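# Roll the bicycle into the floor stand and stow its kickstand

## Task

Put the bike into the floor rack so that one of its wheels sits in the rack's slot, pushed in near the slot's closed end, with the kickstand raised completely. When you finish, the bike must be at rest and touch nothing except the rack: no wall, furniture or loose item. The rack is loose on the floor and can slide. The robot must not topple or be left leaning, or the task fails.

## Robot and tools

ROBOT. TidyBot++: a mobile base (0.54 m long, 0.50 m wide, 0.38 m tall) on four driven casters. It carries one seven-joint arm with a two-finger gripper. The shoulder sits 0.12 m ahead of the base centre and 0.68 m above the floor. Segment lengths are 0.42 m (upper arm), 0.31 m (forearm) and 0.31 m (wrist to hand point). The arm begins folded with the hand pointing down, reaching up to 0.08 m past the base front. base_camera is fixed on the front of the base. wrist_camera looks out along the fingers.

FRAMES. Base frame: origin on the floor below the base centre, x forward, y left, z up, in metres. hand_pose uses this frame. It marks the point between the finger pads; the hand's own z axis runs out along the fingers, and the fingers close along its y axis. The odometry frame is the base frame as it was when the scene began. base_odometry reports x, y and heading there. Heading is in rad, left positive, from -3.142 to 3.142. It comes from wheel turns, so slip shows up as travel, and it drifts over many moves. base_tilt is in degrees, positive when leaning forward or right.

move: one action, built from base, joints, target and speeds, plus cameras and blocking.
- base: an object holding one or more offsets, measured from where the base last reported itself, along its axes at that moment. translate_m: forward positive, -2 to 2 m. strafe_m: left positive, -2 to 2 m. rotate_rad: counter-clockwise from above positive, -6.3 to 6.3 rad. A base move gives up after 14 s (time_out).
- joints: absolute angles in rad, by name. joint_1_rad: any angle, turns the arm about vertical, positive is clockwise from above. joint_2_rad: -2.249 to 2.249, shoulder, 0 is upright, positive leans forward. joint_3_rad: any angle. joint_4_rad: -2.579 to 2.579, elbow; with joint_3_rad at 3.14, negative bends forward. joint_5_rad: any angle. joint_6_rad: -2.099 to 2.099, wrist. joint_7_rad: any angle, spins the hand. gripper_pos: 0 (open, about 85 mm gap) to 1 (closed); the gap is roughly 85 x (1 - gripper_pos) mm. For any-angle joints the shorter way round is taken, so turn in steps under half a turn. Done tolerances: ±0.039 for joints 1-4, ±0.095 for joints 5-7, ±0.03 for the gripper.
- target: a single list of seven numbers [x, y, z, qw, qx, qy, qz]. It is an absolute hand pose in the base frame, in metres plus a unit quaternion. Alongside it, joints may carry only gripper_pos. To correct a miss, add (wanted position - hand_pose position) to the last target's x, y, z. To hold still, resend hand_target, not hand_pose.
- speeds: caps for this action only. translate_m and strafe_m: 0.05 to 0.5 m/s; rotate_rad: 0.1 to 1.57 rad/s. When translate and strafe are combined, put the speed under just one of them.
- cameras: a list from base_camera, wrist_camera, all. Leaving it out gives every camera; [] gives none.
- blocking: true (default) returns once everything is at rest. false returns after about 0.5 s while motion continues.
An unknown key makes the call invalid. A value out of range gets it refused.

wait: seconds from 0 to 10, plus cameras. stop: brakes every running motion, plus cameras. zoom_image: camera (base_camera or wrist_camera) and region [x0, y0, x1, y1] in pixels, at most 504 by 504. base_camera images are 644x364 and wrist_camera images are 644x476. read_manual: returns licence text only. finished_scene: scene, the current scene's number; it cannot be undone.

RESULT LINES. move reads done or the worst status. base_status, joint_status and hand_status can read moving, done, off_target, stopped, not_followed, contact_stop, time_out, torque_fault or limit_stop_at_motor_heat. hand_status counts as done within 10 mm and 2 degrees. joint_positions, hand_pose and hand_target come in base-frame values. motor_effort is a percentage of maximum torque, with the peak in brackets. Motor temperatures, MOTOR HOT and OVER-TEMPERATURE FAULT concern heat. Other lines: ARM HIT (a hard hit on the base or on itself), "joint command not followed" / "pose unreachable" with "cause:", on_its_own (uncommanded actions), pictures (the order of the images), earlier move (after a non-blocking move) and scene_time. A refused call, or a contact_stop, time_out or torque fault showing up, cancels the later move, wait and finished_scene calls of the same reply.

CAUTIONS.
- The arm does not avoid obstacles and keeps pushing when blocked. A blocked base shoves hard until it times out. Torque faults occur at 104.5 N m (joints 1-4) or 51.3 N m (joints 5-7); they freeze the arm for 10 s.
- Tipping: do not drive or turn while the arm is caught above about 0.6 m. Avoid pulling a raised hand sideways, and avoid swinging a stretched arm. If the robot leans, back away or draw the arm in.
- A target low and forward, close to the base, can miss or ram the base.
- Held loads make the arm sag. Never command a joint to its current reading while carrying something.
- Heat builds while holding loads, reaching far or pushing unreachable poses. At 75 °C the arm goes limp for 30-60 s.
- Do not drop parts, release moving ones, slam, or squeeze hard on something still resting on a surface. Brief outside tugs may happen.
- The rack is free to slide, so push the wheel in gently. At the end, check that the bike stands alone, touches only the rack, and has its kickstand fully raised.

Each tool is called after "Request:" as name(argument=value, ...) on one line, values as JSON.

## Session

Request:
move()

Scene clock: 0.00 s.
Motor temperatures (°C): [42 35 36 36 42 43 47]
base_odometry: x=+0.000 y=+0.000 heading=+0.000
base_tilt: forward=-0.1 right=+0.0
base_status: not commanded
joint_positions: joint_1_rad=+0.009 joint_2_rad=-0.339 joint_3_rad=+3.110 joint_4_rad=-2.512 joint_5_rad=-0.030 joint_6_rad=-0.906 joint_7_rad=+1.562 gripper_pos=+0.000
joint_status: not commanded
motor_effort: joint_1_rad=-1 joint_2_rad=+0 joint_3_rad=+2 joint_4_rad=+12 joint_5_rad=+0 joint_6_rad=+1 joint_7_rad=+0
hand_pose: x=+0.2573 y=+0.0107 z=+0.5898 quat_wxyz=(-0.007, +0.999, -0.003, +0.032) (m; base frame)
hand_target: x=+0.2572 y=+0.0107 z=+0.5897 quat_wxyz=(-0.007, +0.999, -0.003, +0.031) (m; base frame)
hand_status: not commanded
pictures: base_camera, wrist_camera

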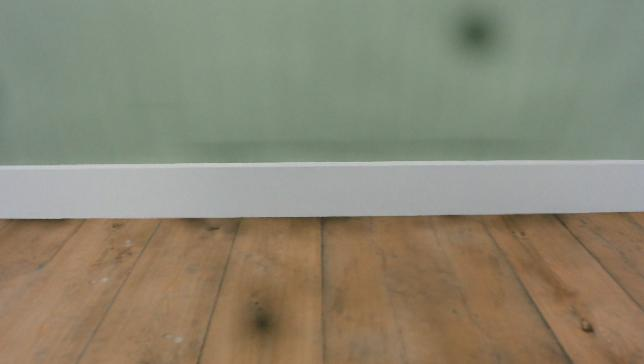

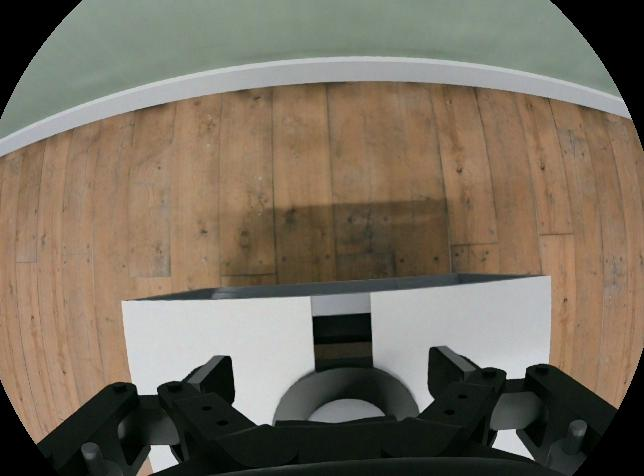

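Request:
move(base={"rotate_rad": 1.0}, cameras=["base_camera"])

Request:
move(base={"rotate_rad": 1.0}, cameras=["base_camera"])

Request:
move(base={"rotate_rad": 1.0}, cameras=["base_camera"])

Request:
move(base={"rotate_rad": 1.0}, cameras=["base_camera"])

Request:
move(base={"rotate_rad": 1.0}, cameras=["base_camera"])

Scene clock: 6.40 s.
Motor temperatures (°C): [42 35 36 36 42 43 47]
move: done
base_odometry: x=+0.000 y=+0.000 heading=+1.000
base_tilt: forward=-0.1 right=+0.0
base_status: done
joint_positions: joint_1_rad=+0.009 joint_2_rad=-0.339 joint_3_rad=+3.110 joint_4_rad=-2.512 joint_5_rad=-0.030 joint_6_rad=-0.906 joint_7_rad=+1.562 gripper_pos=+0.000
joint_status: not commanded
motor_effort: joint_1_rad=-1(2) joint_2_rad=-1(1) joint_3_rad=+1(3) joint_4_rad=+13(13) joint_5_rad=+0(1) joint_6_rad=-1(2) joint_7_rad=+0(0)
hand_pose: x=+0.2573 y=+0.0107 z=+0.5898 quat_wxyz=(-0.007, +0.999, -0.003, +0.032) (m; base frame)
hand_target: x=+0.2572 y=+0.0107 z=+0.5897 quat_wxyz=(-0.007, +0.999, -0.003, +0.031) (m; base frame)
hand_status: not commanded
pictures: base_camera

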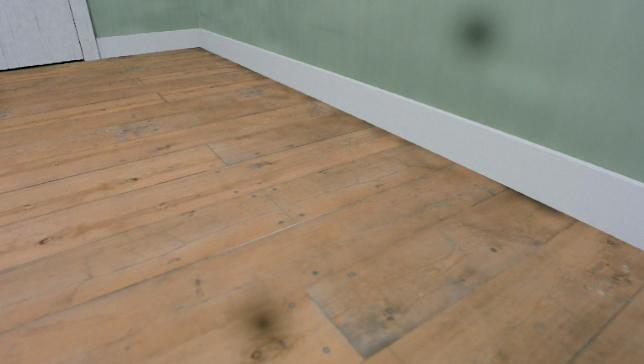

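Scene clock: 8.27 s.
Motor temperatures (°C): [42 35 36 36 42 43 47]
move: done
base_odometry: x=+0.000 y=+0.000 heading=+1.999
base_tilt: forward=-0.1 right=+0.1
base_status: done
joint_positions: joint_1_rad=+0.009 joint_2_rad=-0.339 joint_3_rad=+3.110 joint_4_rad=-2.512 joint_5_rad=-0.030 joint_6_rad=-0.906 joint_7_rad=+1.562 gripper_pos=+0.000
joint_status: not commanded
motor_effort: joint_1_rad=-1(1) joint_2_rad=-1(1) joint_3_rad=+3(3) joint_4_rad=+12(14) joint_5_rad=+0(1) joint_6_rad=+0(2) joint_7_rad=+0(0)
hand_pose: x=+0.2573 y=+0.0107 z=+0.5898 quat_wxyz=(-0.007, +0.999, -0.003, +0.032) (m; base frame)
hand_target: x=+0.2572 y=+0.0107 z=+0.5897 quat_wxyz=(-0.007, +0.999, -0.003, +0.031) (m; base frame)
hand_status: not commanded
pictures: base_camera

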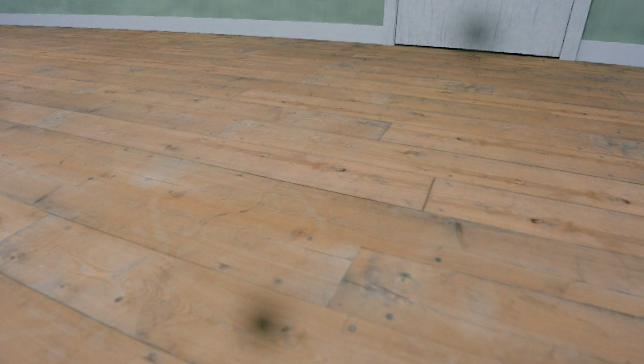

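Scene clock: 10.13 s.
Motor temperatures (°C): [42 35 36 36 42 43 47]
move: done
base_odometry: x=+0.000 y=+0.000 heading=+2.999
base_tilt: forward=-0.1 right=+0.0
base_status: done
joint_positions: joint_1_rad=+0.009 joint_2_rad=-0.339 joint_3_rad=+3.110 joint_4_rad=-2.512 joint_5_rad=-0.030 joint_6_rad=-0.906 joint_7_rad=+1.562 gripper_pos=+0.000
joint_status: not commanded
motor_effort: joint_1_rad=+0(1) joint_2_rad=-1(1) joint_3_rad=+2(3) joint_4_rad=+13(13) joint_5_rad=+0(1) joint_6_rad=+1(2) joint_7_rad=+0(0)
hand_pose: x=+0.2573 y=+0.0107 z=+0.5898 quat_wxyz=(-0.007, +0.999, -0.003, +0.032) (m; base frame)
hand_target: x=+0.2572 y=+0.0107 z=+0.5897 quat_wxyz=(-0.007, +0.999, -0.003, +0.031) (m; base frame)
hand_status: not commanded
pictures: base_camera

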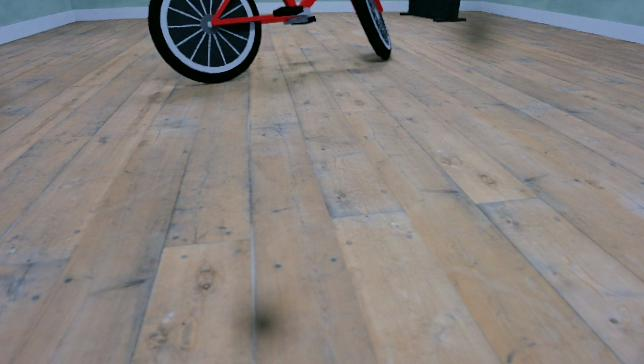

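Scene clock: 12.00 s.
Motor temperatures (°C): [42 35 36 36 42 43 47]
move: done
base_odometry: x=+0.000 y=+0.000 heading=-2.285
base_tilt: forward=-0.1 right=+0.0
base_status: done
joint_positions: joint_1_rad=+0.009 joint_2_rad=-0.339 joint_3_rad=+3.110 joint_4_rad=-2.512 joint_5_rad=-0.030 joint_6_rad=-0.906 joint_7_rad=+1.562 gripper_pos=+0.000
joint_status: not commanded
motor_effort: joint_1_rad=-1(1) joint_2_rad=+0(1) joint_3_rad=+3(3) joint_4_rad=+13(13) joint_5_rad=+0(1) joint_6_rad=+0(2) joint_7_rad=+0(0)
hand_pose: x=+0.2573 y=+0.0107 z=+0.5898 quat_wxyz=(-0.007, +0.999, -0.003, +0.032) (m; base frame)
hand_target: x=+0.2572 y=+0.0107 z=+0.5897 quat_wxyz=(-0.007, +0.999, -0.003, +0.031) (m; base frame)
hand_status: not commanded
pictures: base_camera

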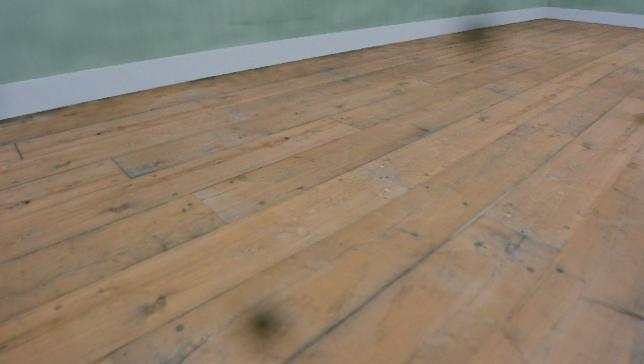

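Scene clock: 13.87 s.
Motor temperatures (°C): [42 35 36 36 42 43 47]
move: done
base_odometry: x=+0.000 y=+0.000 heading=-1.285
base_tilt: forward=-0.1 right=+0.0
base_status: done
joint_positions: joint_1_rad=+0.009 joint_2_rad=-0.339 joint_3_rad=+3.110 joint_4_rad=-2.512 joint_5_rad=-0.030 joint_6_rad=-0.906 joint_7_rad=+1.562 gripper_pos=+0.000
joint_status: not commanded
motor_effort: joint_1_rad=-1(1) joint_2_rad=-1(1) joint_3_rad=+2(3) joint_4_rad=+13(13) joint_5_rad=+0(1) joint_6_rad=+0(2) joint_7_rad=+0(0)
hand_pose: x=+0.2573 y=+0.0107 z=+0.5898 quat_wxyz=(-0.007, +0.999, -0.003, +0.032) (m; base frame)
hand_target: x=+0.2572 y=+0.0107 z=+0.5897 quat_wxyz=(-0.007, +0.999, -0.003, +0.031) (m; base frame)
hand_status: not commanded
pictures: base_camera

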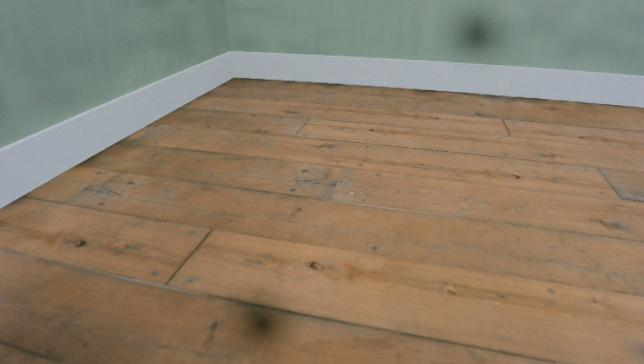

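Request:
move(base={"rotate_rad": -1.857}, joints={"joint_6_rad": 0.35})

Scene clock: 21.70 s.
Motor temperatures (°C): [42 35 36 36 42 43 47]
move: done
base_odometry: x=+0.000 y=+0.000 heading=+3.142
base_tilt: forward=-0.1 right=+0.0
base_status: done
joint_positions: joint_1_rad=+0.009 joint_2_rad=-0.339 joint_3_rad=+3.110 joint_4_rad=-2.511 joint_5_rad=-0.030 joint_6_rad=+0.268 joint_7_rad=+1.562 gripper_pos=+0.000
joint_status: all done
motor_effort: joint_1_rad=-1(2) joint_2_rad=-5(6) joint_3_rad=+2(4) joint_4_rad=+17(18) joint_5_rad=+0(1) joint_6_rad=+9(9) joint_7_rad=+0(0)
hand_pose: x=+0.5319 y=+0.0087 z=+0.7986 quat_wxyz=(-0.009, +0.815, -0.006, +0.580) (m; base frame)
hand_target: x=+0.5390 y=+0.0084 z=+0.8226 quat_wxyz=(-0.009, +0.790, -0.006, +0.612) (m; base frame)
hand_status: not commanded
pictures: base_camera, wrist_camera

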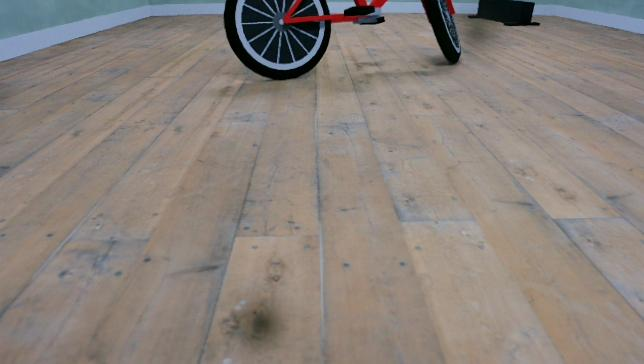

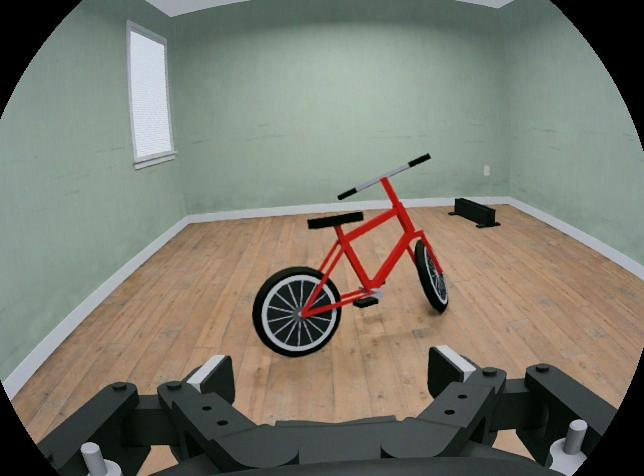

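Request:
zoom_image(camera="wrist_camera", region=[230, 130, 530, 370])

Request:
zoom_image(camera="wrist_camera", region=[420, 170, 540, 250])

Scaled by 1.680.

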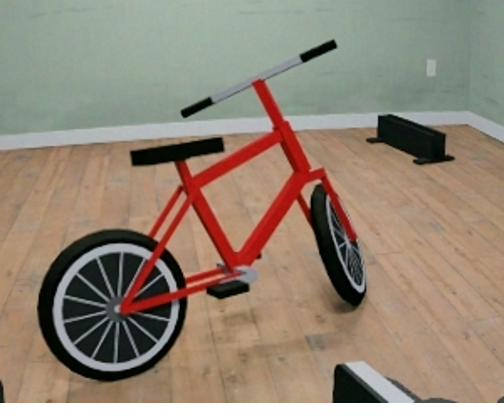

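Scaled by 4.200.

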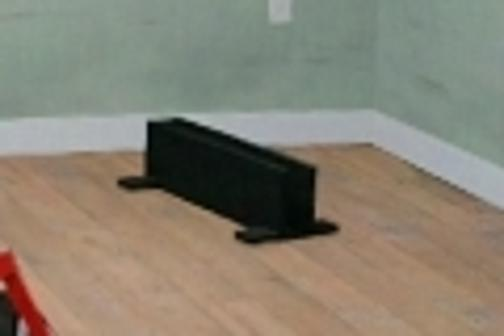

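Request:
move(base={"translate_m": 1.5, "strafe_m": -1.9})

Scene clock: 62.97 s.
Motor temperatures (°C): [41 35 36 36 42 43 47]
move: done
base_odometry: x=-1.500 y=+1.900 heading=+3.141
base_tilt: forward=-0.1 right=+0.1
base_status: done
joint_positions: joint_1_rad=+0.009 joint_2_rad=-0.339 joint_3_rad=+3.110 joint_4_rad=-2.511 joint_5_rad=-0.030 joint_6_rad=+0.269 joint_7_rad=+1.562 gripper_pos=+0.000
joint_status: not commanded
motor_effort: joint_1_rad=+0(2) joint_2_rad=-5(8) joint_3_rad=+2(4) joint_4_rad=+17(18) joint_5_rad=+0(1) joint_6_rad=+9(10) joint_7_rad=+0(0)
hand_pose: x=+0.5321 y=+0.0087 z=+0.7991 quat_wxyz=(-0.009, +0.814, -0.006, +0.580) (m; base frame)
hand_target: x=+0.5390 y=+0.0084 z=+0.8226 quat_wxyz=(-0.009, +0.790, -0.006, +0.612) (m; base frame)
hand_status: not commanded
pictures: base_camera, wrist_camera

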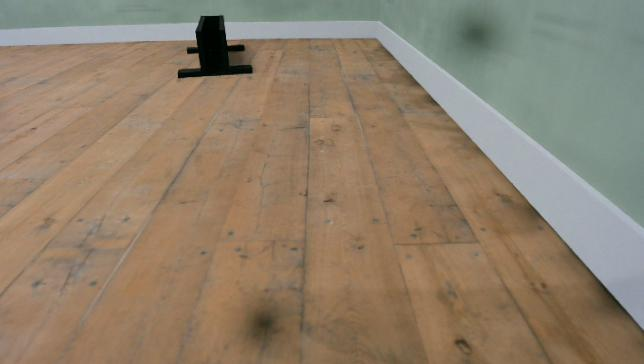

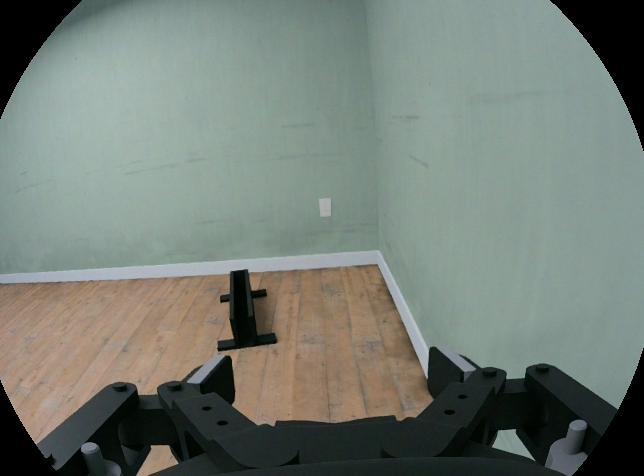

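Request:
zoom_image(camera="base_camera", region=[160, 0, 270, 90])

Request:
zoom_image(camera="wrist_camera", region=[190, 250, 300, 360])

Scaled by 4.582.

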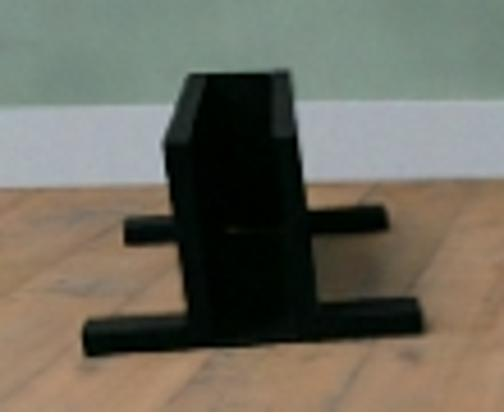

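Scaled by 4.582.

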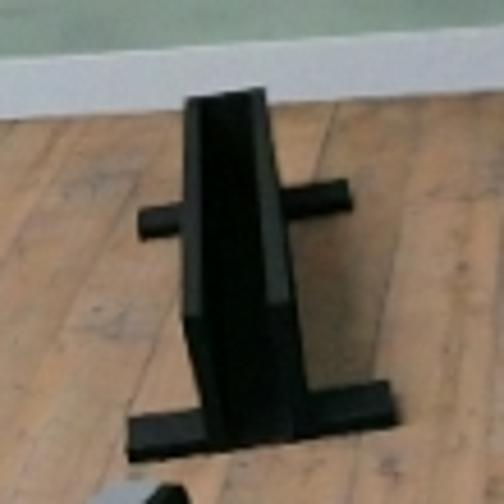

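Request:
move(base={"rotate_rad": 1.45})

Request:
zoom_image(camera="wrist_camera", region=[160, 100, 500, 400])

Scene clock: 88.80 s.
Motor temperatures (°C): [41 35 35 36 42 43 47]
move: done
base_odometry: x=-1.500 y=+1.900 heading=-1.693
base_tilt: forward=-0.1 right=+0.0
base_status: done
joint_positions: joint_1_rad=+0.009 joint_2_rad=-0.339 joint_3_rad=+3.110 joint_4_rad=-2.511 joint_5_rad=-0.030 joint_6_rad=+0.269 joint_7_rad=+1.562 gripper_pos=+0.000
joint_status: not commanded
motor_effort: joint_1_rad=-1(2) joint_2_rad=-5(6) joint_3_rad=+2(3) joint_4_rad=+16(18) joint_5_rad=+0(1) joint_6_rad=+8(10) joint_7_rad=+0(0)
hand_pose: x=+0.5321 y=+0.0088 z=+0.7991 quat_wxyz=(-0.010, +0.814, -0.006, +0.580) (m; base frame)
hand_target: x=+0.5390 y=+0.0084 z=+0.8226 quat_wxyz=(-0.009, +0.790, -0.006, +0.612) (m; base frame)
hand_status: not commanded
pictures: base_camera, wrist_camera

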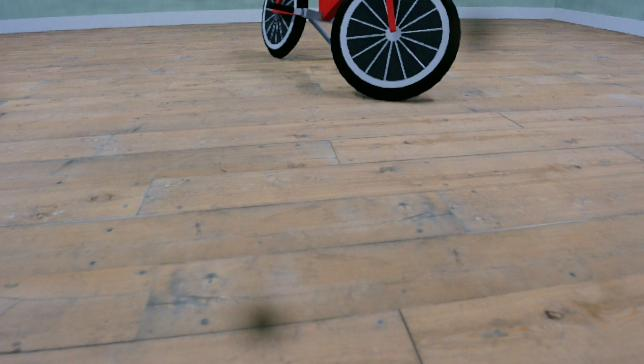

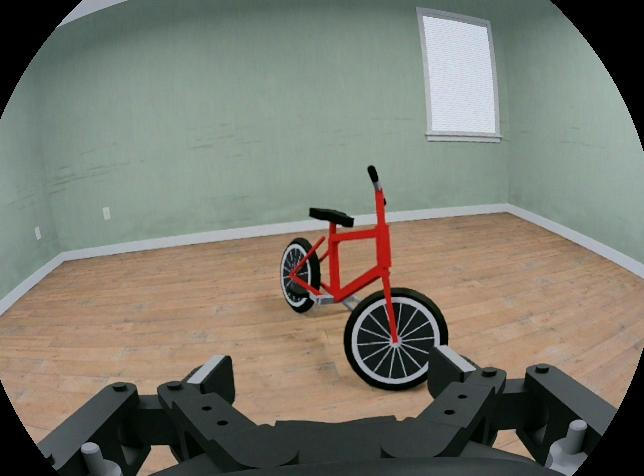

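Scaled by 1.482.

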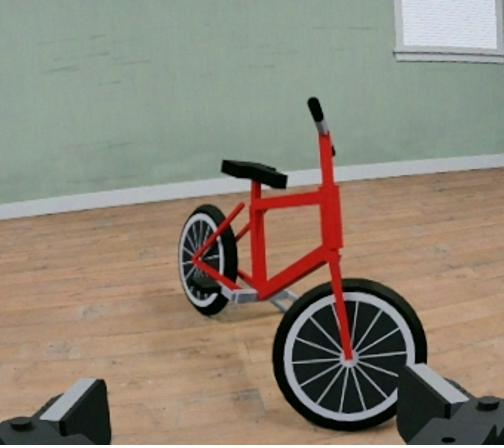

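Request:
move(base={"translate_m": 0.6, "strafe_m": -0.9}, cameras=[])

Request:
move(base={"translate_m": 1.4}, cameras=[])

Request:
move(base={"rotate_rad": 2.06})

Request:
zoom_image(camera="wrist_camera", region=[160, 100, 500, 400])

Scene clock: 118.17 s.
Motor temperatures (°C): [41 35 35 36 42 43 47]
move: done
base_odometry: x=-2.466 y=+1.414 heading=-1.692
base_tilt: forward=-0.1 right=+0.0
base_status: done
joint_positions: joint_1_rad=+0.009 joint_2_rad=-0.339 joint_3_rad=+3.110 joint_4_rad=-2.511 joint_5_rad=-0.030 joint_6_rad=+0.270 joint_7_rad=+1.562 gripper_pos=+0.000
joint_status: not commanded
motor_effort: joint_1_rad=-1(2) joint_2_rad=-5(8) joint_3_rad=+2(4) joint_4_rad=+16(18) joint_5_rad=+0(1) joint_6_rad=+8(10) joint_7_rad=+0(0)
hand_pose: x=+0.5321 y=+0.0088 z=+0.7992 quat_wxyz=(-0.010, +0.814, -0.006, +0.581) (m; base frame)
hand_target: x=+0.5390 y=+0.0084 z=+0.8226 quat_wxyz=(-0.009, +0.790, -0.006, +0.612) (m; base frame)
hand_status: not commanded
pictures: none
No camera images: "cameras" was empty.

Scene clock: 122.30 s.
Motor temperatures (°C): [41 35 35 36 42 43 47]
move: done
base_odometry: x=-2.636 y=+0.024 heading=-1.692
base_tilt: forward=+0.0 right=+0.0
base_status: done
joint_positions: joint_1_rad=+0.009 joint_2_rad=-0.339 joint_3_rad=+3.110 joint_4_rad=-2.511 joint_5_rad=-0.030 joint_6_rad=+0.271 joint_7_rad=+1.562 gripper_pos=+0.000
joint_status: not commanded
motor_effort: joint_1_rad=-1(2) joint_2_rad=-5(7) joint_3_rad=+2(3) joint_4_rad=+17(18) joint_5_rad=+0(1) joint_6_rad=+9(10) joint_7_rad=+0(0)
hand_pose: x=+0.5322 y=+0.0088 z=+0.7995 quat_wxyz=(-0.010, +0.814, -0.006, +0.581) (m; base frame)
hand_target: x=+0.5390 y=+0.0084 z=+0.8226 quat_wxyz=(-0.009, +0.790, -0.006, +0.612) (m; base frame)
hand_status: not commanded
pictures: none
No camera images: "cameras" was empty.

Scene clock: 124.90 s.
Motor temperatures (°C): [41 35 35 36 42 43 47]
move: done
base_odometry: x=-2.636 y=+0.024 heading=+0.367
base_tilt: forward=+0.0 right=+0.1
base_status: done
joint_positions: joint_1_rad=+0.009 joint_2_rad=-0.339 joint_3_rad=+3.110 joint_4_rad=-2.511 joint_5_rad=-0.030 joint_6_rad=+0.271 joint_7_rad=+1.562 gripper_pos=+0.000
joint_status: not commanded
motor_effort: joint_1_rad=-1(2) joint_2_rad=-5(6) joint_3_rad=+2(4) joint_4_rad=+17(18) joint_5_rad=+0(1) joint_6_rad=+9(10) joint_7_rad=+0(0)
hand_pose: x=+0.5322 y=+0.0088 z=+0.7996 quat_wxyz=(-0.010, +0.814, -0.006, +0.581) (m; base frame)
hand_target: x=+0.5390 y=+0.0084 z=+0.8226 quat_wxyz=(-0.009, +0.790, -0.006, +0.612) (m; base frame)
hand_status: not commanded
pictures: base_camera, wrist_camera

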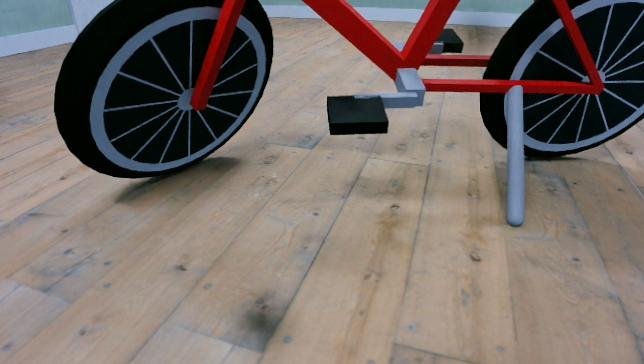

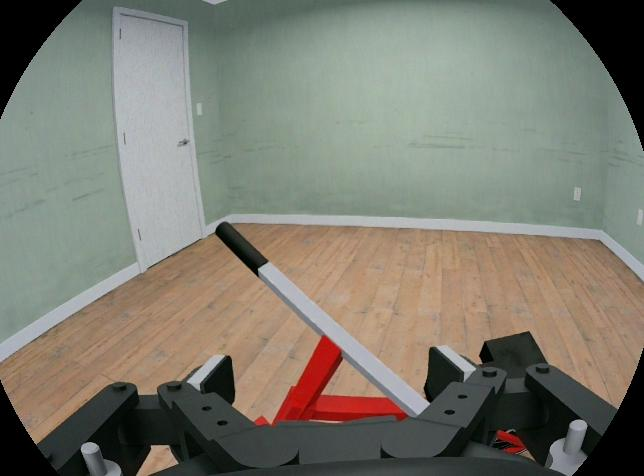

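Scaled by 1.482.

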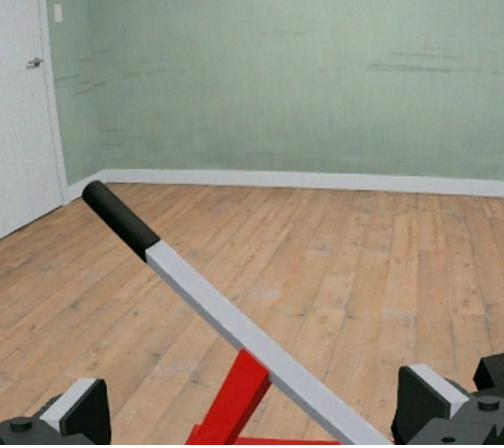

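Request:
move(joints={"joint_1_rad":0.0,"joint_2_rad":0.0,"joint_3_rad":3.14,"joint_4_rad":-1.57,"joint_5_rad":0.0,"joint_6_rad":-1.03,"joint_7_rad":1.57})

Request:
zoom_image(camera="wrist_camera", region=[160, 0, 560, 350])

Scene clock: 139.07 s.
Motor temperatures (°C): [41 35 35 36 42 43 47]
move: done
base_odometry: x=-2.636 y=+0.024 heading=+0.367
base_tilt: forward=+0.0 right=+0.0
base_status: not commanded
joint_positions: joint_1_rad=+0.009 joint_2_rad=-0.019 joint_3_rad=+3.121 joint_4_rad=-1.594 joint_5_rad=-0.030 joint_6_rad=-0.956 joint_7_rad=+1.562 gripper_pos=+0.000
joint_status: all done
motor_effort: joint_1_rad=-1(2) joint_2_rad=-18(19) joint_3_rad=+2(3) joint_4_rad=+18(20) joint_5_rad=+0(1) joint_6_rad=+6(10) joint_7_rad=+0(1)
hand_pose: x=+0.6035 y=+0.0148 z=+0.8459 quat_wxyz=(-0.017, +0.954, -0.003, +0.300) (m; base frame)
hand_target: x=+0.5938 y=+0.0021 z=+0.8361 quat_wxyz=(+0.000, +0.964, +0.000, +0.267) (m; base frame)
hand_status: not commanded
pictures: base_camera, wrist_camera

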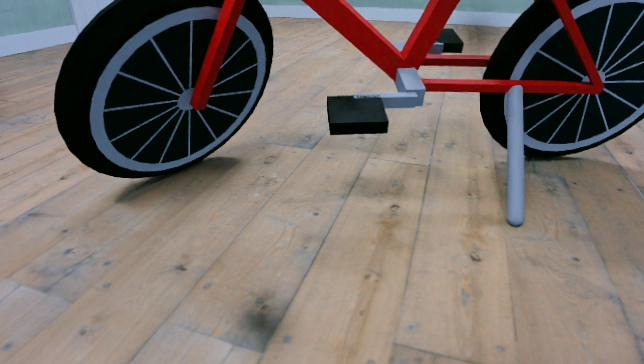

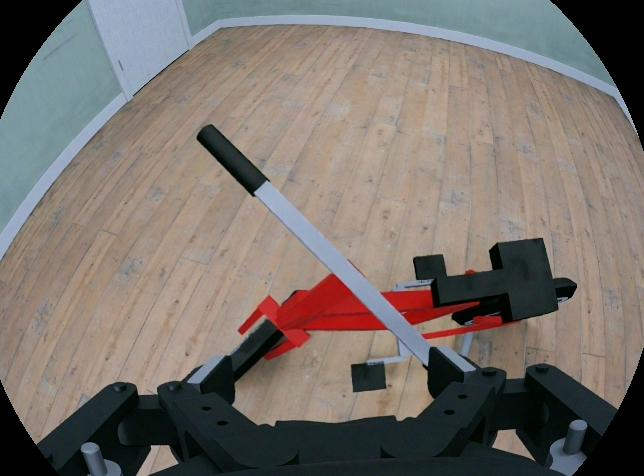

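Scaled by 1.260.

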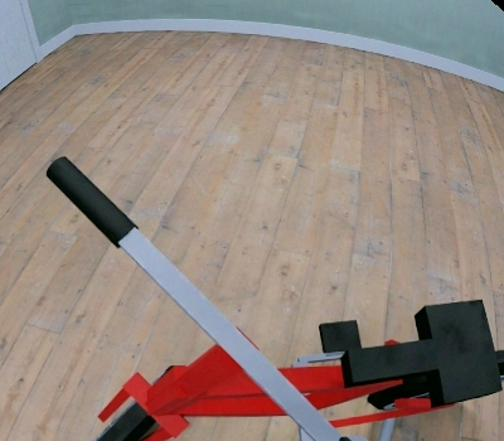

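Request:
move(target=[0.50, -0.36, 0.80, 0, 1, 0, 0], joints={"gripper_pos": 1.0})

Scene clock: 181.97 s.
Motor temperatures (°C): [41 35 35 36 42 43 47]
move: off_target
base_odometry: x=-2.636 y=+0.024 heading=+0.367
base_tilt: forward=-0.1 right=+0.0
base_status: not commanded
joint_positions: joint_1_rad=+0.714 joint_2_rad=+0.530 joint_3_rad=+3.218 joint_4_rad=-0.833 joint_5_rad=-0.030 joint_6_rad=-1.716 joint_7_rad=+2.279 gripper_pos=+0.999
joint_status: all done
motor_effort: joint_1_rad=-1(3) joint_2_rad=-34(35) joint_3_rad=+2(3) joint_4_rad=+15(18) joint_5_rad=+0(1) joint_6_rad=+1(6) joint_7_rad=+0(0)
hand_pose: x=+0.5139 y=-0.3691 z=+0.7988 quat_wxyz=(+0.025, +0.999, -0.033, +0.020) (m; base frame)
hand_target: x=+0.5000 y=-0.3600 z=+0.8000 quat_wxyz=(+0.000, +1.000, +0.000, +0.000) (m; base frame)
hand_status: off_target (0.017 m and 5.3 deg from the pose sent, 0.392 m and 35.0 deg at the start)
pictures: base_camera, wrist_camera

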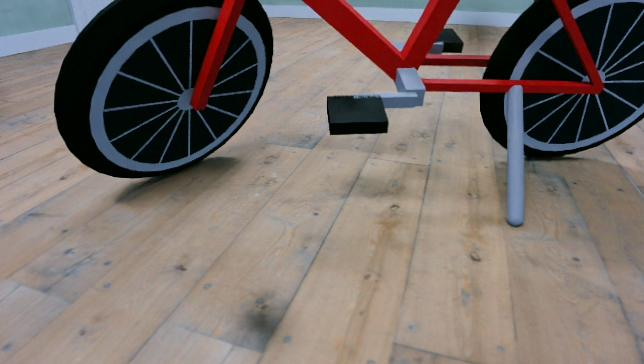

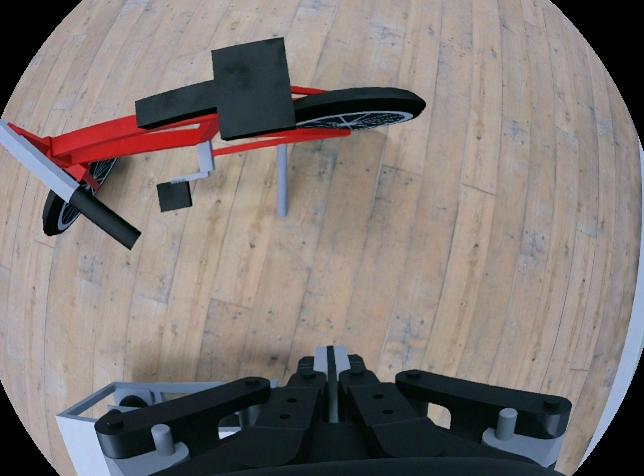

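Request:
move(target=[0.59, -0.32, 0.68, 0, 1, 0, 0])

Scene clock: 194.27 s.
Motor temperatures (°C): [40 35 35 36 42 43 47]
move: off_target
base_odometry: x=-2.636 y=+0.024 heading=+0.367
base_tilt: forward=+0.0 right=+0.0
base_status: not commanded
joint_positions: joint_1_rad=+0.573 joint_2_rad=+0.662 joint_3_rad=+3.206 joint_4_rad=-0.976 joint_5_rad=-0.030 joint_6_rad=-1.566 joint_7_rad=+2.256 gripper_pos=+0.999
joint_status: not commanded
motor_effort: joint_1_rad=-1(3) joint_2_rad=-38(42) joint_3_rad=+2(3) joint_4_rad=+14(16) joint_5_rad=+0(1) joint_6_rad=+0(1) joint_7_rad=+0(0)
hand_pose: x=+0.5745 y=-0.3146 z=+0.6814 quat_wxyz=(-0.015, +0.999, +0.030, -0.027) (m; base frame)
hand_target: x=+0.5900 y=-0.3200 z=+0.6800 quat_wxyz=(+0.000, +1.000, +0.000, +0.000) (m; base frame)
hand_status: off_target (0.017 m and 4.9 deg from the pose sent, 0.149 m and 5.3 deg at the start)
pictures: base_camera, wrist_camera

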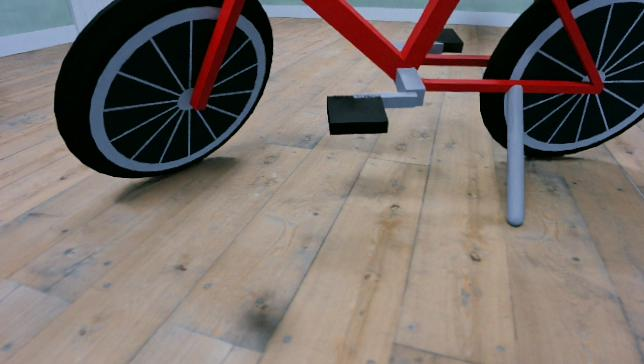

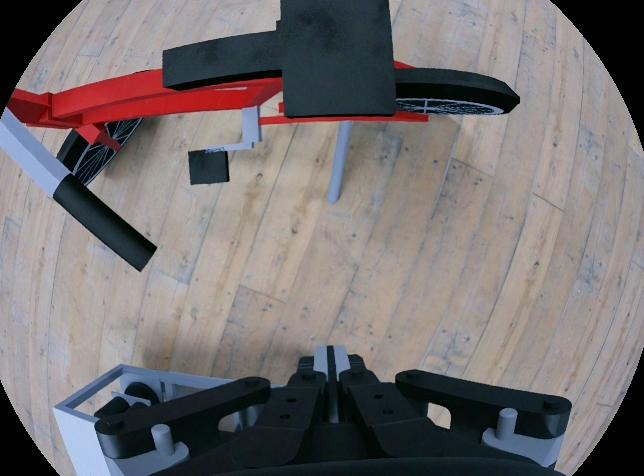

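Request:
move(target=[0.655, -0.32, 0.68, 0, 1, 0, 0], cameras=[])

Request:
move(target=[0.64, -0.23, 0.68, 0, 1, 0, 0], cameras=["wrist_camera"])

Scene clock: 202.30 s.
Motor temperatures (°C): [40 35 35 36 42 43 47]
move: off_target
base_odometry: x=-2.636 y=+0.024 heading=+0.367
base_tilt: forward=-0.1 right=+0.0
base_status: not commanded
joint_positions: joint_1_rad=+0.536 joint_2_rad=+0.822 joint_3_rad=+3.201 joint_4_rad=-0.683 joint_5_rad=-0.030 joint_6_rad=-1.583 joint_7_rad=+2.203 gripper_pos=+0.999
joint_status: not commanded
motor_effort: joint_1_rad=-1(2) joint_2_rad=-42(43) joint_3_rad=+1(2) joint_4_rad=+15(16) joint_5_rad=+0(1) joint_6_rad=+1(1) joint_7_rad=+0(0)
hand_pose: x=+0.6604 y=-0.3396 z=+0.6777 quat_wxyz=(+0.021, +0.999, +0.029, +0.019) (m; base frame)
hand_target: x=+0.6550 y=-0.3200 z=+0.6800 quat_wxyz=(+0.000, +1.000, +0.000, +0.000) (m; base frame)
hand_status: off_target (0.020 m and 4.6 deg from the pose sent, 0.081 m and 4.9 deg at the start)
pictures: none
No camera images: "cameras" was empty.

Scene clock: 203.73 s.
Motor temperatures (°C): [40 35 35 36 42 43 47]
move: off_target
base_odometry: x=-2.636 y=+0.024 heading=+0.367
base_tilt: forward=-0.1 right=+0.0
base_status: not commanded
joint_positions: joint_1_rad=+0.403 joint_2_rad=+0.677 joint_3_rad=+3.201 joint_4_rad=-0.966 joint_5_rad=-0.030 joint_6_rad=-1.565 joint_7_rad=+2.087 gripper_pos=+0.999
joint_status: not commanded
motor_effort: joint_1_rad=-1(2) joint_2_rad=-38(43) joint_3_rad=+2(2) joint_4_rad=+14(16) joint_5_rad=+0(1) joint_6_rad=+0(2) joint_7_rad=+0(0)
hand_pose: x=+0.6255 y=-0.2322 z=+0.6762 quat_wxyz=(-0.012, +0.999, +0.033, -0.031) (m; base frame)
hand_target: x=+0.6400 y=-0.2300 z=+0.6800 quat_wxyz=(+0.000, +1.000, +0.000, +0.000) (m; base frame)
hand_status: off_target (0.015 m and 5.3 deg from the pose sent, 0.111 m and 4.6 deg at the start)
pictures: wrist_camera

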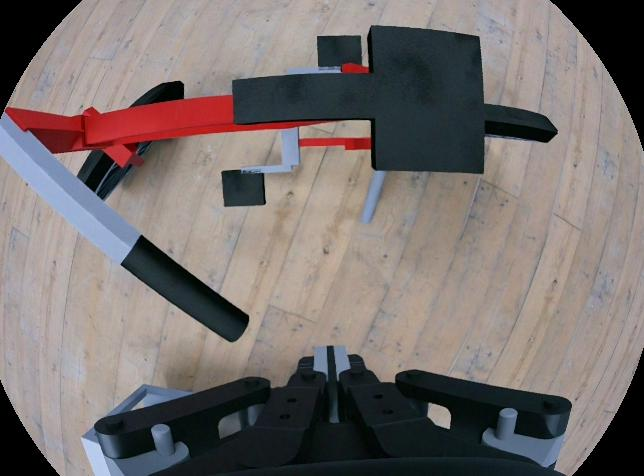

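Request:
move(target=[0.675, -0.20, 0.68, 0, 1, 0, 0], cameras=["wrist_camera"])

Request:
move(target=[0.655, -0.13, 0.68, 0, 1, 0, 0], cameras=["wrist_camera"])

Scene clock: 209.90 s.
Motor temperatures (°C): [40 35 34 36 42 43 47]
move: off_target
base_odometry: x=-2.636 y=+0.024 heading=+0.367
base_tilt: forward=+0.0 right=+0.0
base_status: not commanded
joint_positions: joint_1_rad=+0.331 joint_2_rad=+0.704 joint_3_rad=+3.197 joint_4_rad=-0.898 joint_5_rad=-0.030 joint_6_rad=-1.565 joint_7_rad=+2.014 gripper_pos=+0.999
joint_status: not commanded
motor_effort: joint_1_rad=-1(3) joint_2_rad=-39(40) joint_3_rad=+1(3) joint_4_rad=+15(16) joint_5_rad=+0(1) joint_6_rad=-1(2) joint_7_rad=+0(0)
hand_pose: x=+0.6620 y=-0.2014 z=+0.6811 quat_wxyz=(-0.002, +0.999, +0.034, -0.013) (m; base frame)
hand_target: x=+0.6750 y=-0.2000 z=+0.6800 quat_wxyz=(+0.000, +1.000, +0.000, +0.000) (m; base frame)
hand_status: off_target (0.013 m and 4.2 deg from the pose sent, 0.059 m and 5.3 deg at the start)
pictures: wrist_camera

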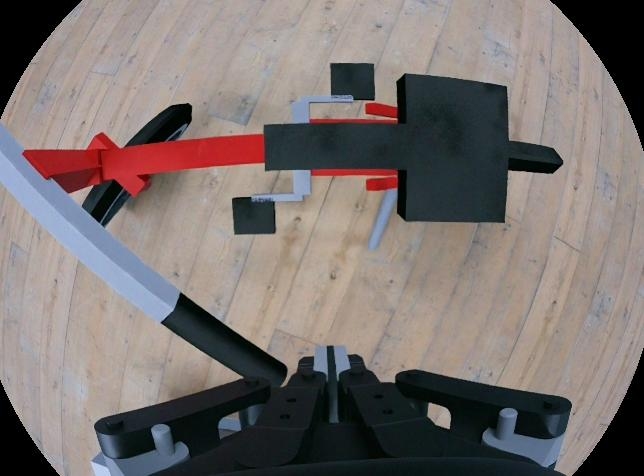

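Scene clock: 211.13 s.
Motor temperatures (°C): [40 36 34 36 42 43 47]
move: off_target
base_odometry: x=-2.636 y=+0.024 heading=+0.367
base_tilt: forward=+0.0 right=+0.0
base_status: not commanded
joint_positions: joint_1_rad=+0.220 joint_2_rad=+0.629 joint_3_rad=+3.196 joint_4_rad=-1.056 joint_5_rad=-0.030 joint_6_rad=-1.530 joint_7_rad=+1.908 gripper_pos=+0.999
joint_status: not commanded
motor_effort: joint_1_rad=-1(3) joint_2_rad=-36(39) joint_3_rad=+1(3) joint_4_rad=+15(16) joint_5_rad=+0(1) joint_6_rad=+0(2) joint_7_rad=+0(0)
hand_pose: x=+0.6408 y=-0.1299 z=+0.6754 quat_wxyz=(-0.010, +0.999, +0.035, -0.035) (m; base frame)
hand_target: x=+0.6550 y=-0.1300 z=+0.6800 quat_wxyz=(+0.000, +1.000, +0.000, +0.000) (m; base frame)
hand_status: off_target (0.015 m and 5.8 deg from the pose sent, 0.072 m and 4.2 deg at the start)
pictures: wrist_camera

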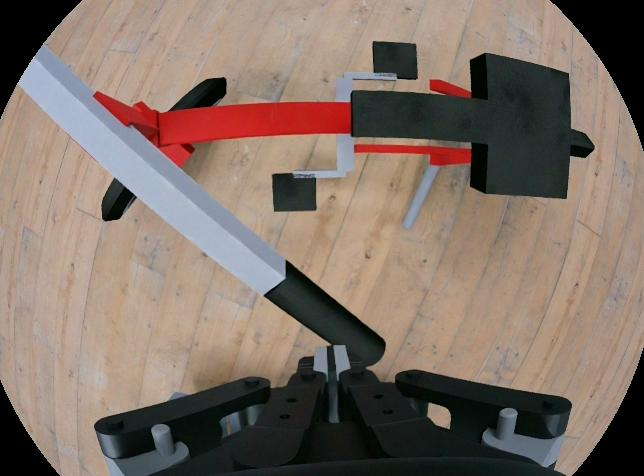

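Request:
move(target=[0.675, -0.25, 0.68, 0, 1, 0, 0], cameras=[])

Request:
move(target=[0.675, -0.24, 0.605, 0, 1, 0, 0], cameras=["wrist_camera"])

Scene clock: 228.57 s.
Motor temperatures (°C): [40 36 34 36 42 43 47]
move: off_target
base_odometry: x=-2.636 y=+0.024 heading=+0.367
base_tilt: forward=-0.1 right=+0.1
base_status: not commanded
joint_positions: joint_1_rad=+0.407 joint_2_rad=+0.769 joint_3_rad=+3.196 joint_4_rad=-0.788 joint_5_rad=-0.030 joint_6_rad=-1.534 joint_7_rad=+1.937 gripper_pos=+0.999
joint_status: not commanded
motor_effort: joint_1_rad=+0(3) joint_2_rad=-41(42) joint_3_rad=+1(3) joint_4_rad=+15(16) joint_5_rad=+0(1) joint_6_rad=+0(2) joint_7_rad=+0(0)
hand_pose: x=+0.6857 y=-0.2593 z=+0.6775 quat_wxyz=(+0.014, +0.999, -0.040, +0.022) (m; base frame)
hand_target: x=+0.6750 y=-0.2500 z=+0.6800 quat_wxyz=(+0.000, +1.000, +0.000, +0.000) (m; base frame)
hand_status: off_target (0.014 m and 5.4 deg from the pose sent, 0.125 m and 5.8 deg at the start)
pictures: none
No camera images: "cameras" was empty.

Scene clock: 229.80 s.
Motor temperatures (°C): [40 36 34 36 42 43 47]
move: off_target
base_odometry: x=-2.636 y=+0.024 heading=+0.367
base_tilt: forward=+0.0 right=+0.0
base_status: not commanded
joint_positions: joint_1_rad=+0.407 joint_2_rad=+0.782 joint_3_rad=+3.195 joint_4_rad=-0.963 joint_5_rad=-0.030 joint_6_rad=-1.443 joint_7_rad=+1.937 gripper_pos=+0.999
joint_status: not commanded
motor_effort: joint_1_rad=+0(1) joint_2_rad=-40(42) joint_3_rad=+1(2) joint_4_rad=+14(16) joint_5_rad=+0(1) joint_6_rad=+0(2) joint_7_rad=+0(0)
hand_pose: x=+0.6571 y=-0.2474 z=+0.6149 quat_wxyz=(-0.005, +0.999, -0.042, -0.022) (m; base frame)
hand_target: x=+0.6750 y=-0.2400 z=+0.6050 quat_wxyz=(+0.000, +1.000, +0.000, +0.000) (m; base frame)
hand_status: off_target (0.022 m and 5.5 deg from the pose sent, 0.076 m and 5.4 deg at the start)
pictures: wrist_camera

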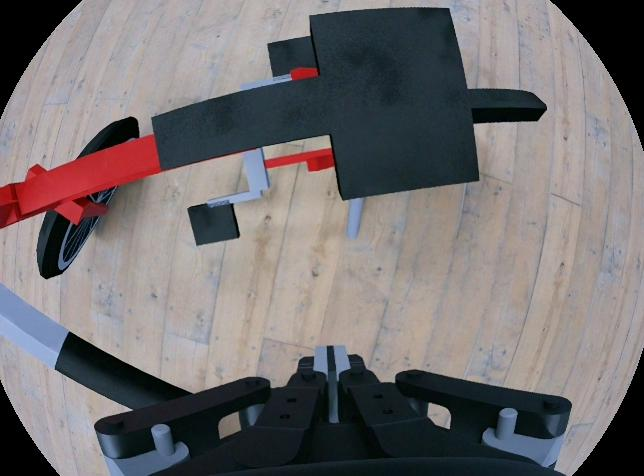

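Request:
move(target=[0.65, -0.17, 0.60, 0, 1, 0, 0], cameras=["wrist_camera"])

Request:
move(target=[0.62, -0.10, 0.60, 0, 1, 0, 0], cameras=["wrist_camera"])

Scene clock: 237.10 s.
Motor temperatures (°C): [40 36 34 36 42 42 47]
move: off_target
base_odometry: x=-2.636 y=+0.024 heading=+0.367
base_tilt: forward=+0.0 right=+0.0
base_status: not commanded
joint_positions: joint_1_rad=+0.298 joint_2_rad=+0.691 joint_3_rad=+3.191 joint_4_rad=-1.205 joint_5_rad=-0.030 joint_6_rad=-1.321 joint_7_rad=+1.937 gripper_pos=+0.999
joint_status: not commanded
motor_effort: joint_1_rad=-1(2) joint_2_rad=-38(41) joint_3_rad=+1(3) joint_4_rad=+13(15) joint_5_rad=+0(1) joint_6_rad=+0(1) joint_7_rad=+0(0)
hand_pose: x=+0.6344 y=-0.1716 z=+0.5951 quat_wxyz=(-0.012, +0.999, +0.010, -0.035) (m; base frame)
hand_target: x=+0.6500 y=-0.1700 z=+0.6000 quat_wxyz=(+0.000, +1.000, +0.000, +0.000) (m; base frame)
hand_status: off_target (0.016 m and 4.4 deg from the pose sent, 0.079 m and 5.5 deg at the start)
pictures: wrist_camera

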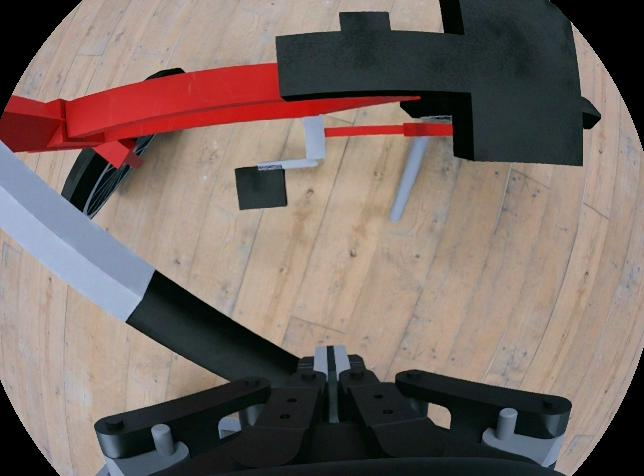

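Scene clock: 238.27 s.
Motor temperatures (°C): [40 36 34 36 42 42 47]
move: off_target
base_odometry: x=-2.636 y=+0.024 heading=+0.367
base_tilt: forward=-0.1 right=+0.0
base_status: not commanded
joint_positions: joint_1_rad=+0.211 joint_2_rad=+0.574 joint_3_rad=+3.192 joint_4_rad=-1.399 joint_5_rad=-0.030 joint_6_rad=-1.241 joint_7_rad=+1.868 gripper_pos=+0.999
joint_status: not commanded
motor_effort: joint_1_rad=-6(6) joint_2_rad=-32(38) joint_3_rad=-4(4) joint_4_rad=+13(14) joint_5_rad=-5(5) joint_6_rad=+1(2) joint_7_rad=+0(0)
hand_pose: x=+0.6012 y=-0.1161 z=+0.6017 quat_wxyz=(-0.010, +0.999, +0.016, -0.034) (m; base frame)
hand_target: x=+0.6200 y=-0.1000 z=+0.6000 quat_wxyz=(+0.000, +1.000, +0.000, +0.000) (m; base frame)
hand_status: off_target (0.025 m and 4.5 deg from the pose sent, 0.073 m and 4.4 deg at the start)
pictures: wrist_camera

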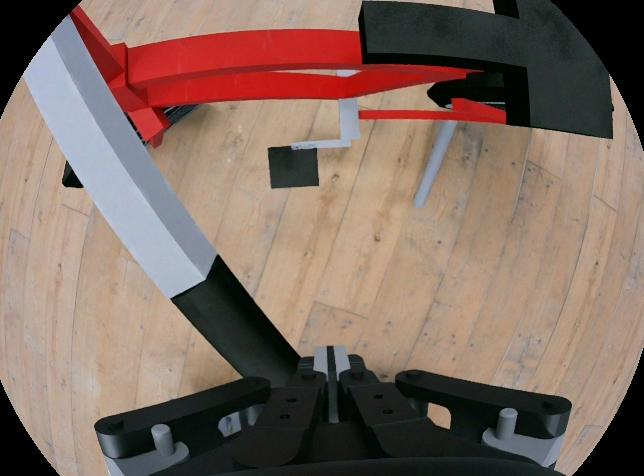

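Request:
move(target=[0.60, -0.05, 0.60, 0, 1, 0, 0], cameras=[])

Request:
move(target=[0.59, -0.01, 0.60, 0, 1, 0, 0], cameras=["wrist_camera", "base_camera"])

Scene clock: 245.03 s.
Motor temperatures (°C): [40 36 34 36 42 42 47]
move: off_target
base_odometry: x=-2.636 y=+0.024 heading=+0.366
base_tilt: forward=-0.1 right=+0.0
base_status: not commanded
joint_positions: joint_1_rad=+0.122 joint_2_rad=+0.496 joint_3_rad=+3.200 joint_4_rad=-1.504 joint_5_rad=-0.027 joint_6_rad=-1.200 joint_7_rad=+1.773 gripper_pos=+0.999
joint_status: not commanded
motor_effort: joint_1_rad=-6(10) joint_2_rad=-29(32) joint_3_rad=-3(6) joint_4_rad=+14(15) joint_5_rad=-5(7) joint_6_rad=+2(4) joint_7_rad=+0(0)
hand_pose: x=+0.5820 y=-0.0738 z=+0.6104 quat_wxyz=(-0.004, +1.000, +0.009, -0.028) (m; base frame)
hand_target: x=+0.6000 y=-0.0500 z=+0.6000 quat_wxyz=(+0.000, +1.000, +0.000, +0.000) (m; base frame)
hand_status: off_target (0.032 m and 3.4 deg from the pose sent, 0.066 m and 4.5 deg at the start)
pictures: none
No camera images: "cameras" was empty.

Scene clock: 246.33 s.
Motor temperatures (°C): [40 36 34 36 42 42 47]
move: off_target
base_odometry: x=-2.636 y=+0.024 heading=+0.366
base_tilt: forward=-0.1 right=+0.0
base_status: not commanded
joint_positions: joint_1_rad=+0.040 joint_2_rad=+0.460 joint_3_rad=+3.201 joint_4_rad=-1.549 joint_5_rad=-0.017 joint_6_rad=-1.183 joint_7_rad=+1.686 gripper_pos=+0.999
joint_status: not commanded
motor_effort: joint_1_rad=-5(10) joint_2_rad=-26(29) joint_3_rad=-2(7) joint_4_rad=+13(15) joint_5_rad=-4(8) joint_6_rad=+3(5) joint_7_rad=+0(0)
hand_pose: x=+0.5736 y=-0.0381 z=+0.6144 quat_wxyz=(+0.003, +1.000, +0.007, -0.025) (m; base frame)
hand_target: x=+0.5900 y=-0.0100 z=+0.6000 quat_wxyz=(+0.000, +1.000, +0.000, +0.000) (m; base frame)
hand_status: off_target (0.036 m and 3.0 deg from the pose sent, 0.065 m and 3.4 deg at the start)
pictures: base_camera, wrist_camera

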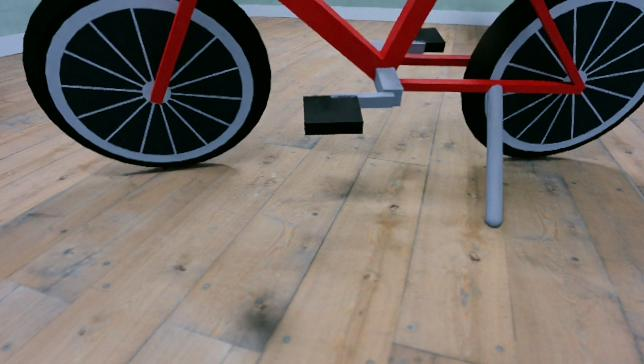

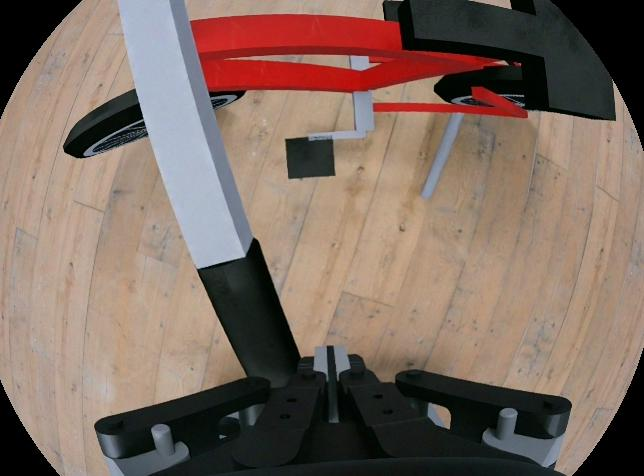

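Request:
move(target=[0.59, -0.09, 0.61, 0, 1, 0, 0], cameras=[])

Request:
move(target=[0.60, -0.08, 0.80, 0, 1, 0, 0], cameras=[])

Request:
move(target=[0.72, -0.04, 0.78, -0.0605, 0.7288, -0.6796, 0.0565], joints={"gripper_pos": 0.0})

Scene clock: 265.60 s.
Motor temperatures (°C): [40 36 34 36 42 42 47]
move: off_target
base_odometry: x=-2.636 y=+0.024 heading=+0.367
base_tilt: forward=+0.0 right=+0.0
base_status: not commanded
joint_positions: joint_1_rad=+0.161 joint_2_rad=+0.468 joint_3_rad=+3.191 joint_4_rad=-1.548 joint_5_rad=-0.017 joint_6_rad=-1.177 joint_7_rad=+1.719 gripper_pos=+0.999
joint_status: not commanded
motor_effort: joint_1_rad=-1(6) joint_2_rad=-30(30) joint_3_rad=+2(3) joint_4_rad=+14(14) joint_5_rad=+0(5) joint_6_rad=-1(2) joint_7_rad=+0(0)
hand_pose: x=+0.5686 y=-0.0885 z=+0.6110 quat_wxyz=(-0.001, +0.999, -0.032, -0.025) (m; base frame)
hand_target: x=+0.5900 y=-0.0900 z=+0.6100 quat_wxyz=(+0.000, +1.000, +0.000, +0.000) (m; base frame)
hand_status: off_target (0.021 m and 4.7 deg from the pose sent, 0.055 m and 3.0 deg at the start)
pictures: none
No camera images: "cameras" was empty.

Scene clock: 267.70 s.
Motor temperatures (°C): [40 36 34 36 42 42 47]
move: off_target
base_odometry: x=-2.636 y=+0.024 heading=+0.367
base_tilt: forward=+0.0 right=+0.0
base_status: not commanded
joint_positions: joint_1_rad=+0.149 joint_2_rad=+0.455 joint_3_rad=+3.191 joint_4_rad=-1.010 joint_5_rad=-0.017 joint_6_rad=-1.645 joint_7_rad=+1.719 gripper_pos=+0.999
joint_status: not commanded
motor_effort: joint_1_rad=-1(1) joint_2_rad=-32(33) joint_3_rad=+1(2) joint_4_rad=+15(17) joint_5_rad=+0(1) joint_6_rad=+0(2) joint_7_rad=+0(0)
hand_pose: x=+0.6189 y=-0.0887 z=+0.7815 quat_wxyz=(+0.005, +1.000, -0.022, +0.015) (m; base frame)
hand_target: x=+0.6000 y=-0.0800 z=+0.8000 quat_wxyz=(+0.000, +1.000, +0.000, +0.000) (m; base frame)
hand_status: off_target (0.028 m and 3.1 deg from the pose sent, 0.192 m and 4.7 deg at the start)
pictures: none
No camera images: "cameras" was empty.

Scene clock: 269.80 s.
Motor temperatures (°C): [40 36 34 36 42 42 47]
move: off_target
base_odometry: x=-2.636 y=+0.024 heading=+0.367
base_tilt: forward=-0.1 right=+0.1
base_status: not commanded
joint_positions: joint_1_rad=-0.012 joint_2_rad=+0.607 joint_3_rad=+3.384 joint_4_rad=-0.786 joint_5_rad=-0.116 joint_6_rad=-1.645 joint_7_rad=+0.304 gripper_pos=+0.000
joint_status: all done
motor_effort: joint_1_rad=-1(1) joint_2_rad=-37(38) joint_3_rad=+3(4) joint_4_rad=+15(16) joint_5_rad=+1(1) joint_6_rad=+1(2) joint_7_rad=+0(0)
hand_pose: x=+0.7002 y=-0.0591 z=+0.7759 quat_wxyz=(-0.020, +0.753, -0.655, +0.055) (m; base frame)
hand_target: x=+0.7200 y=-0.0400 z=+0.7800 quat_wxyz=(-0.061, +0.729, -0.680, +0.057) (m; base frame)
hand_status: off_target (0.028 m and 6.1 deg from the pose sent, 0.112 m and 83.9 deg at the start)
pictures: base_camera, wrist_camera

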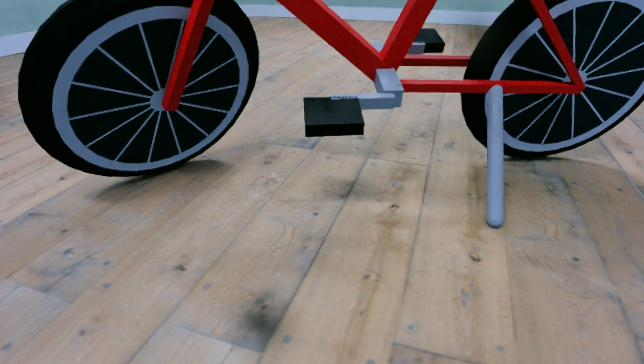

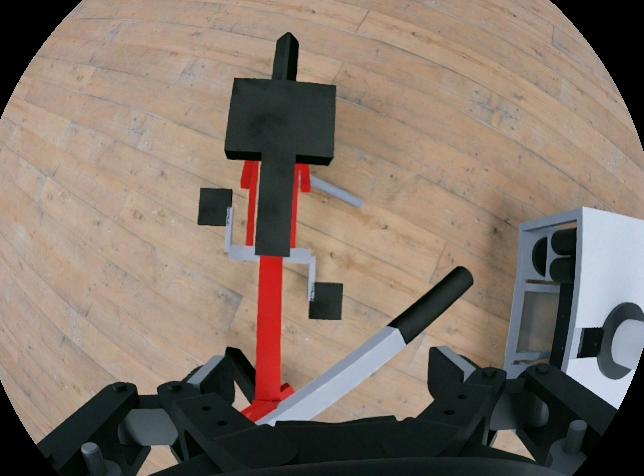

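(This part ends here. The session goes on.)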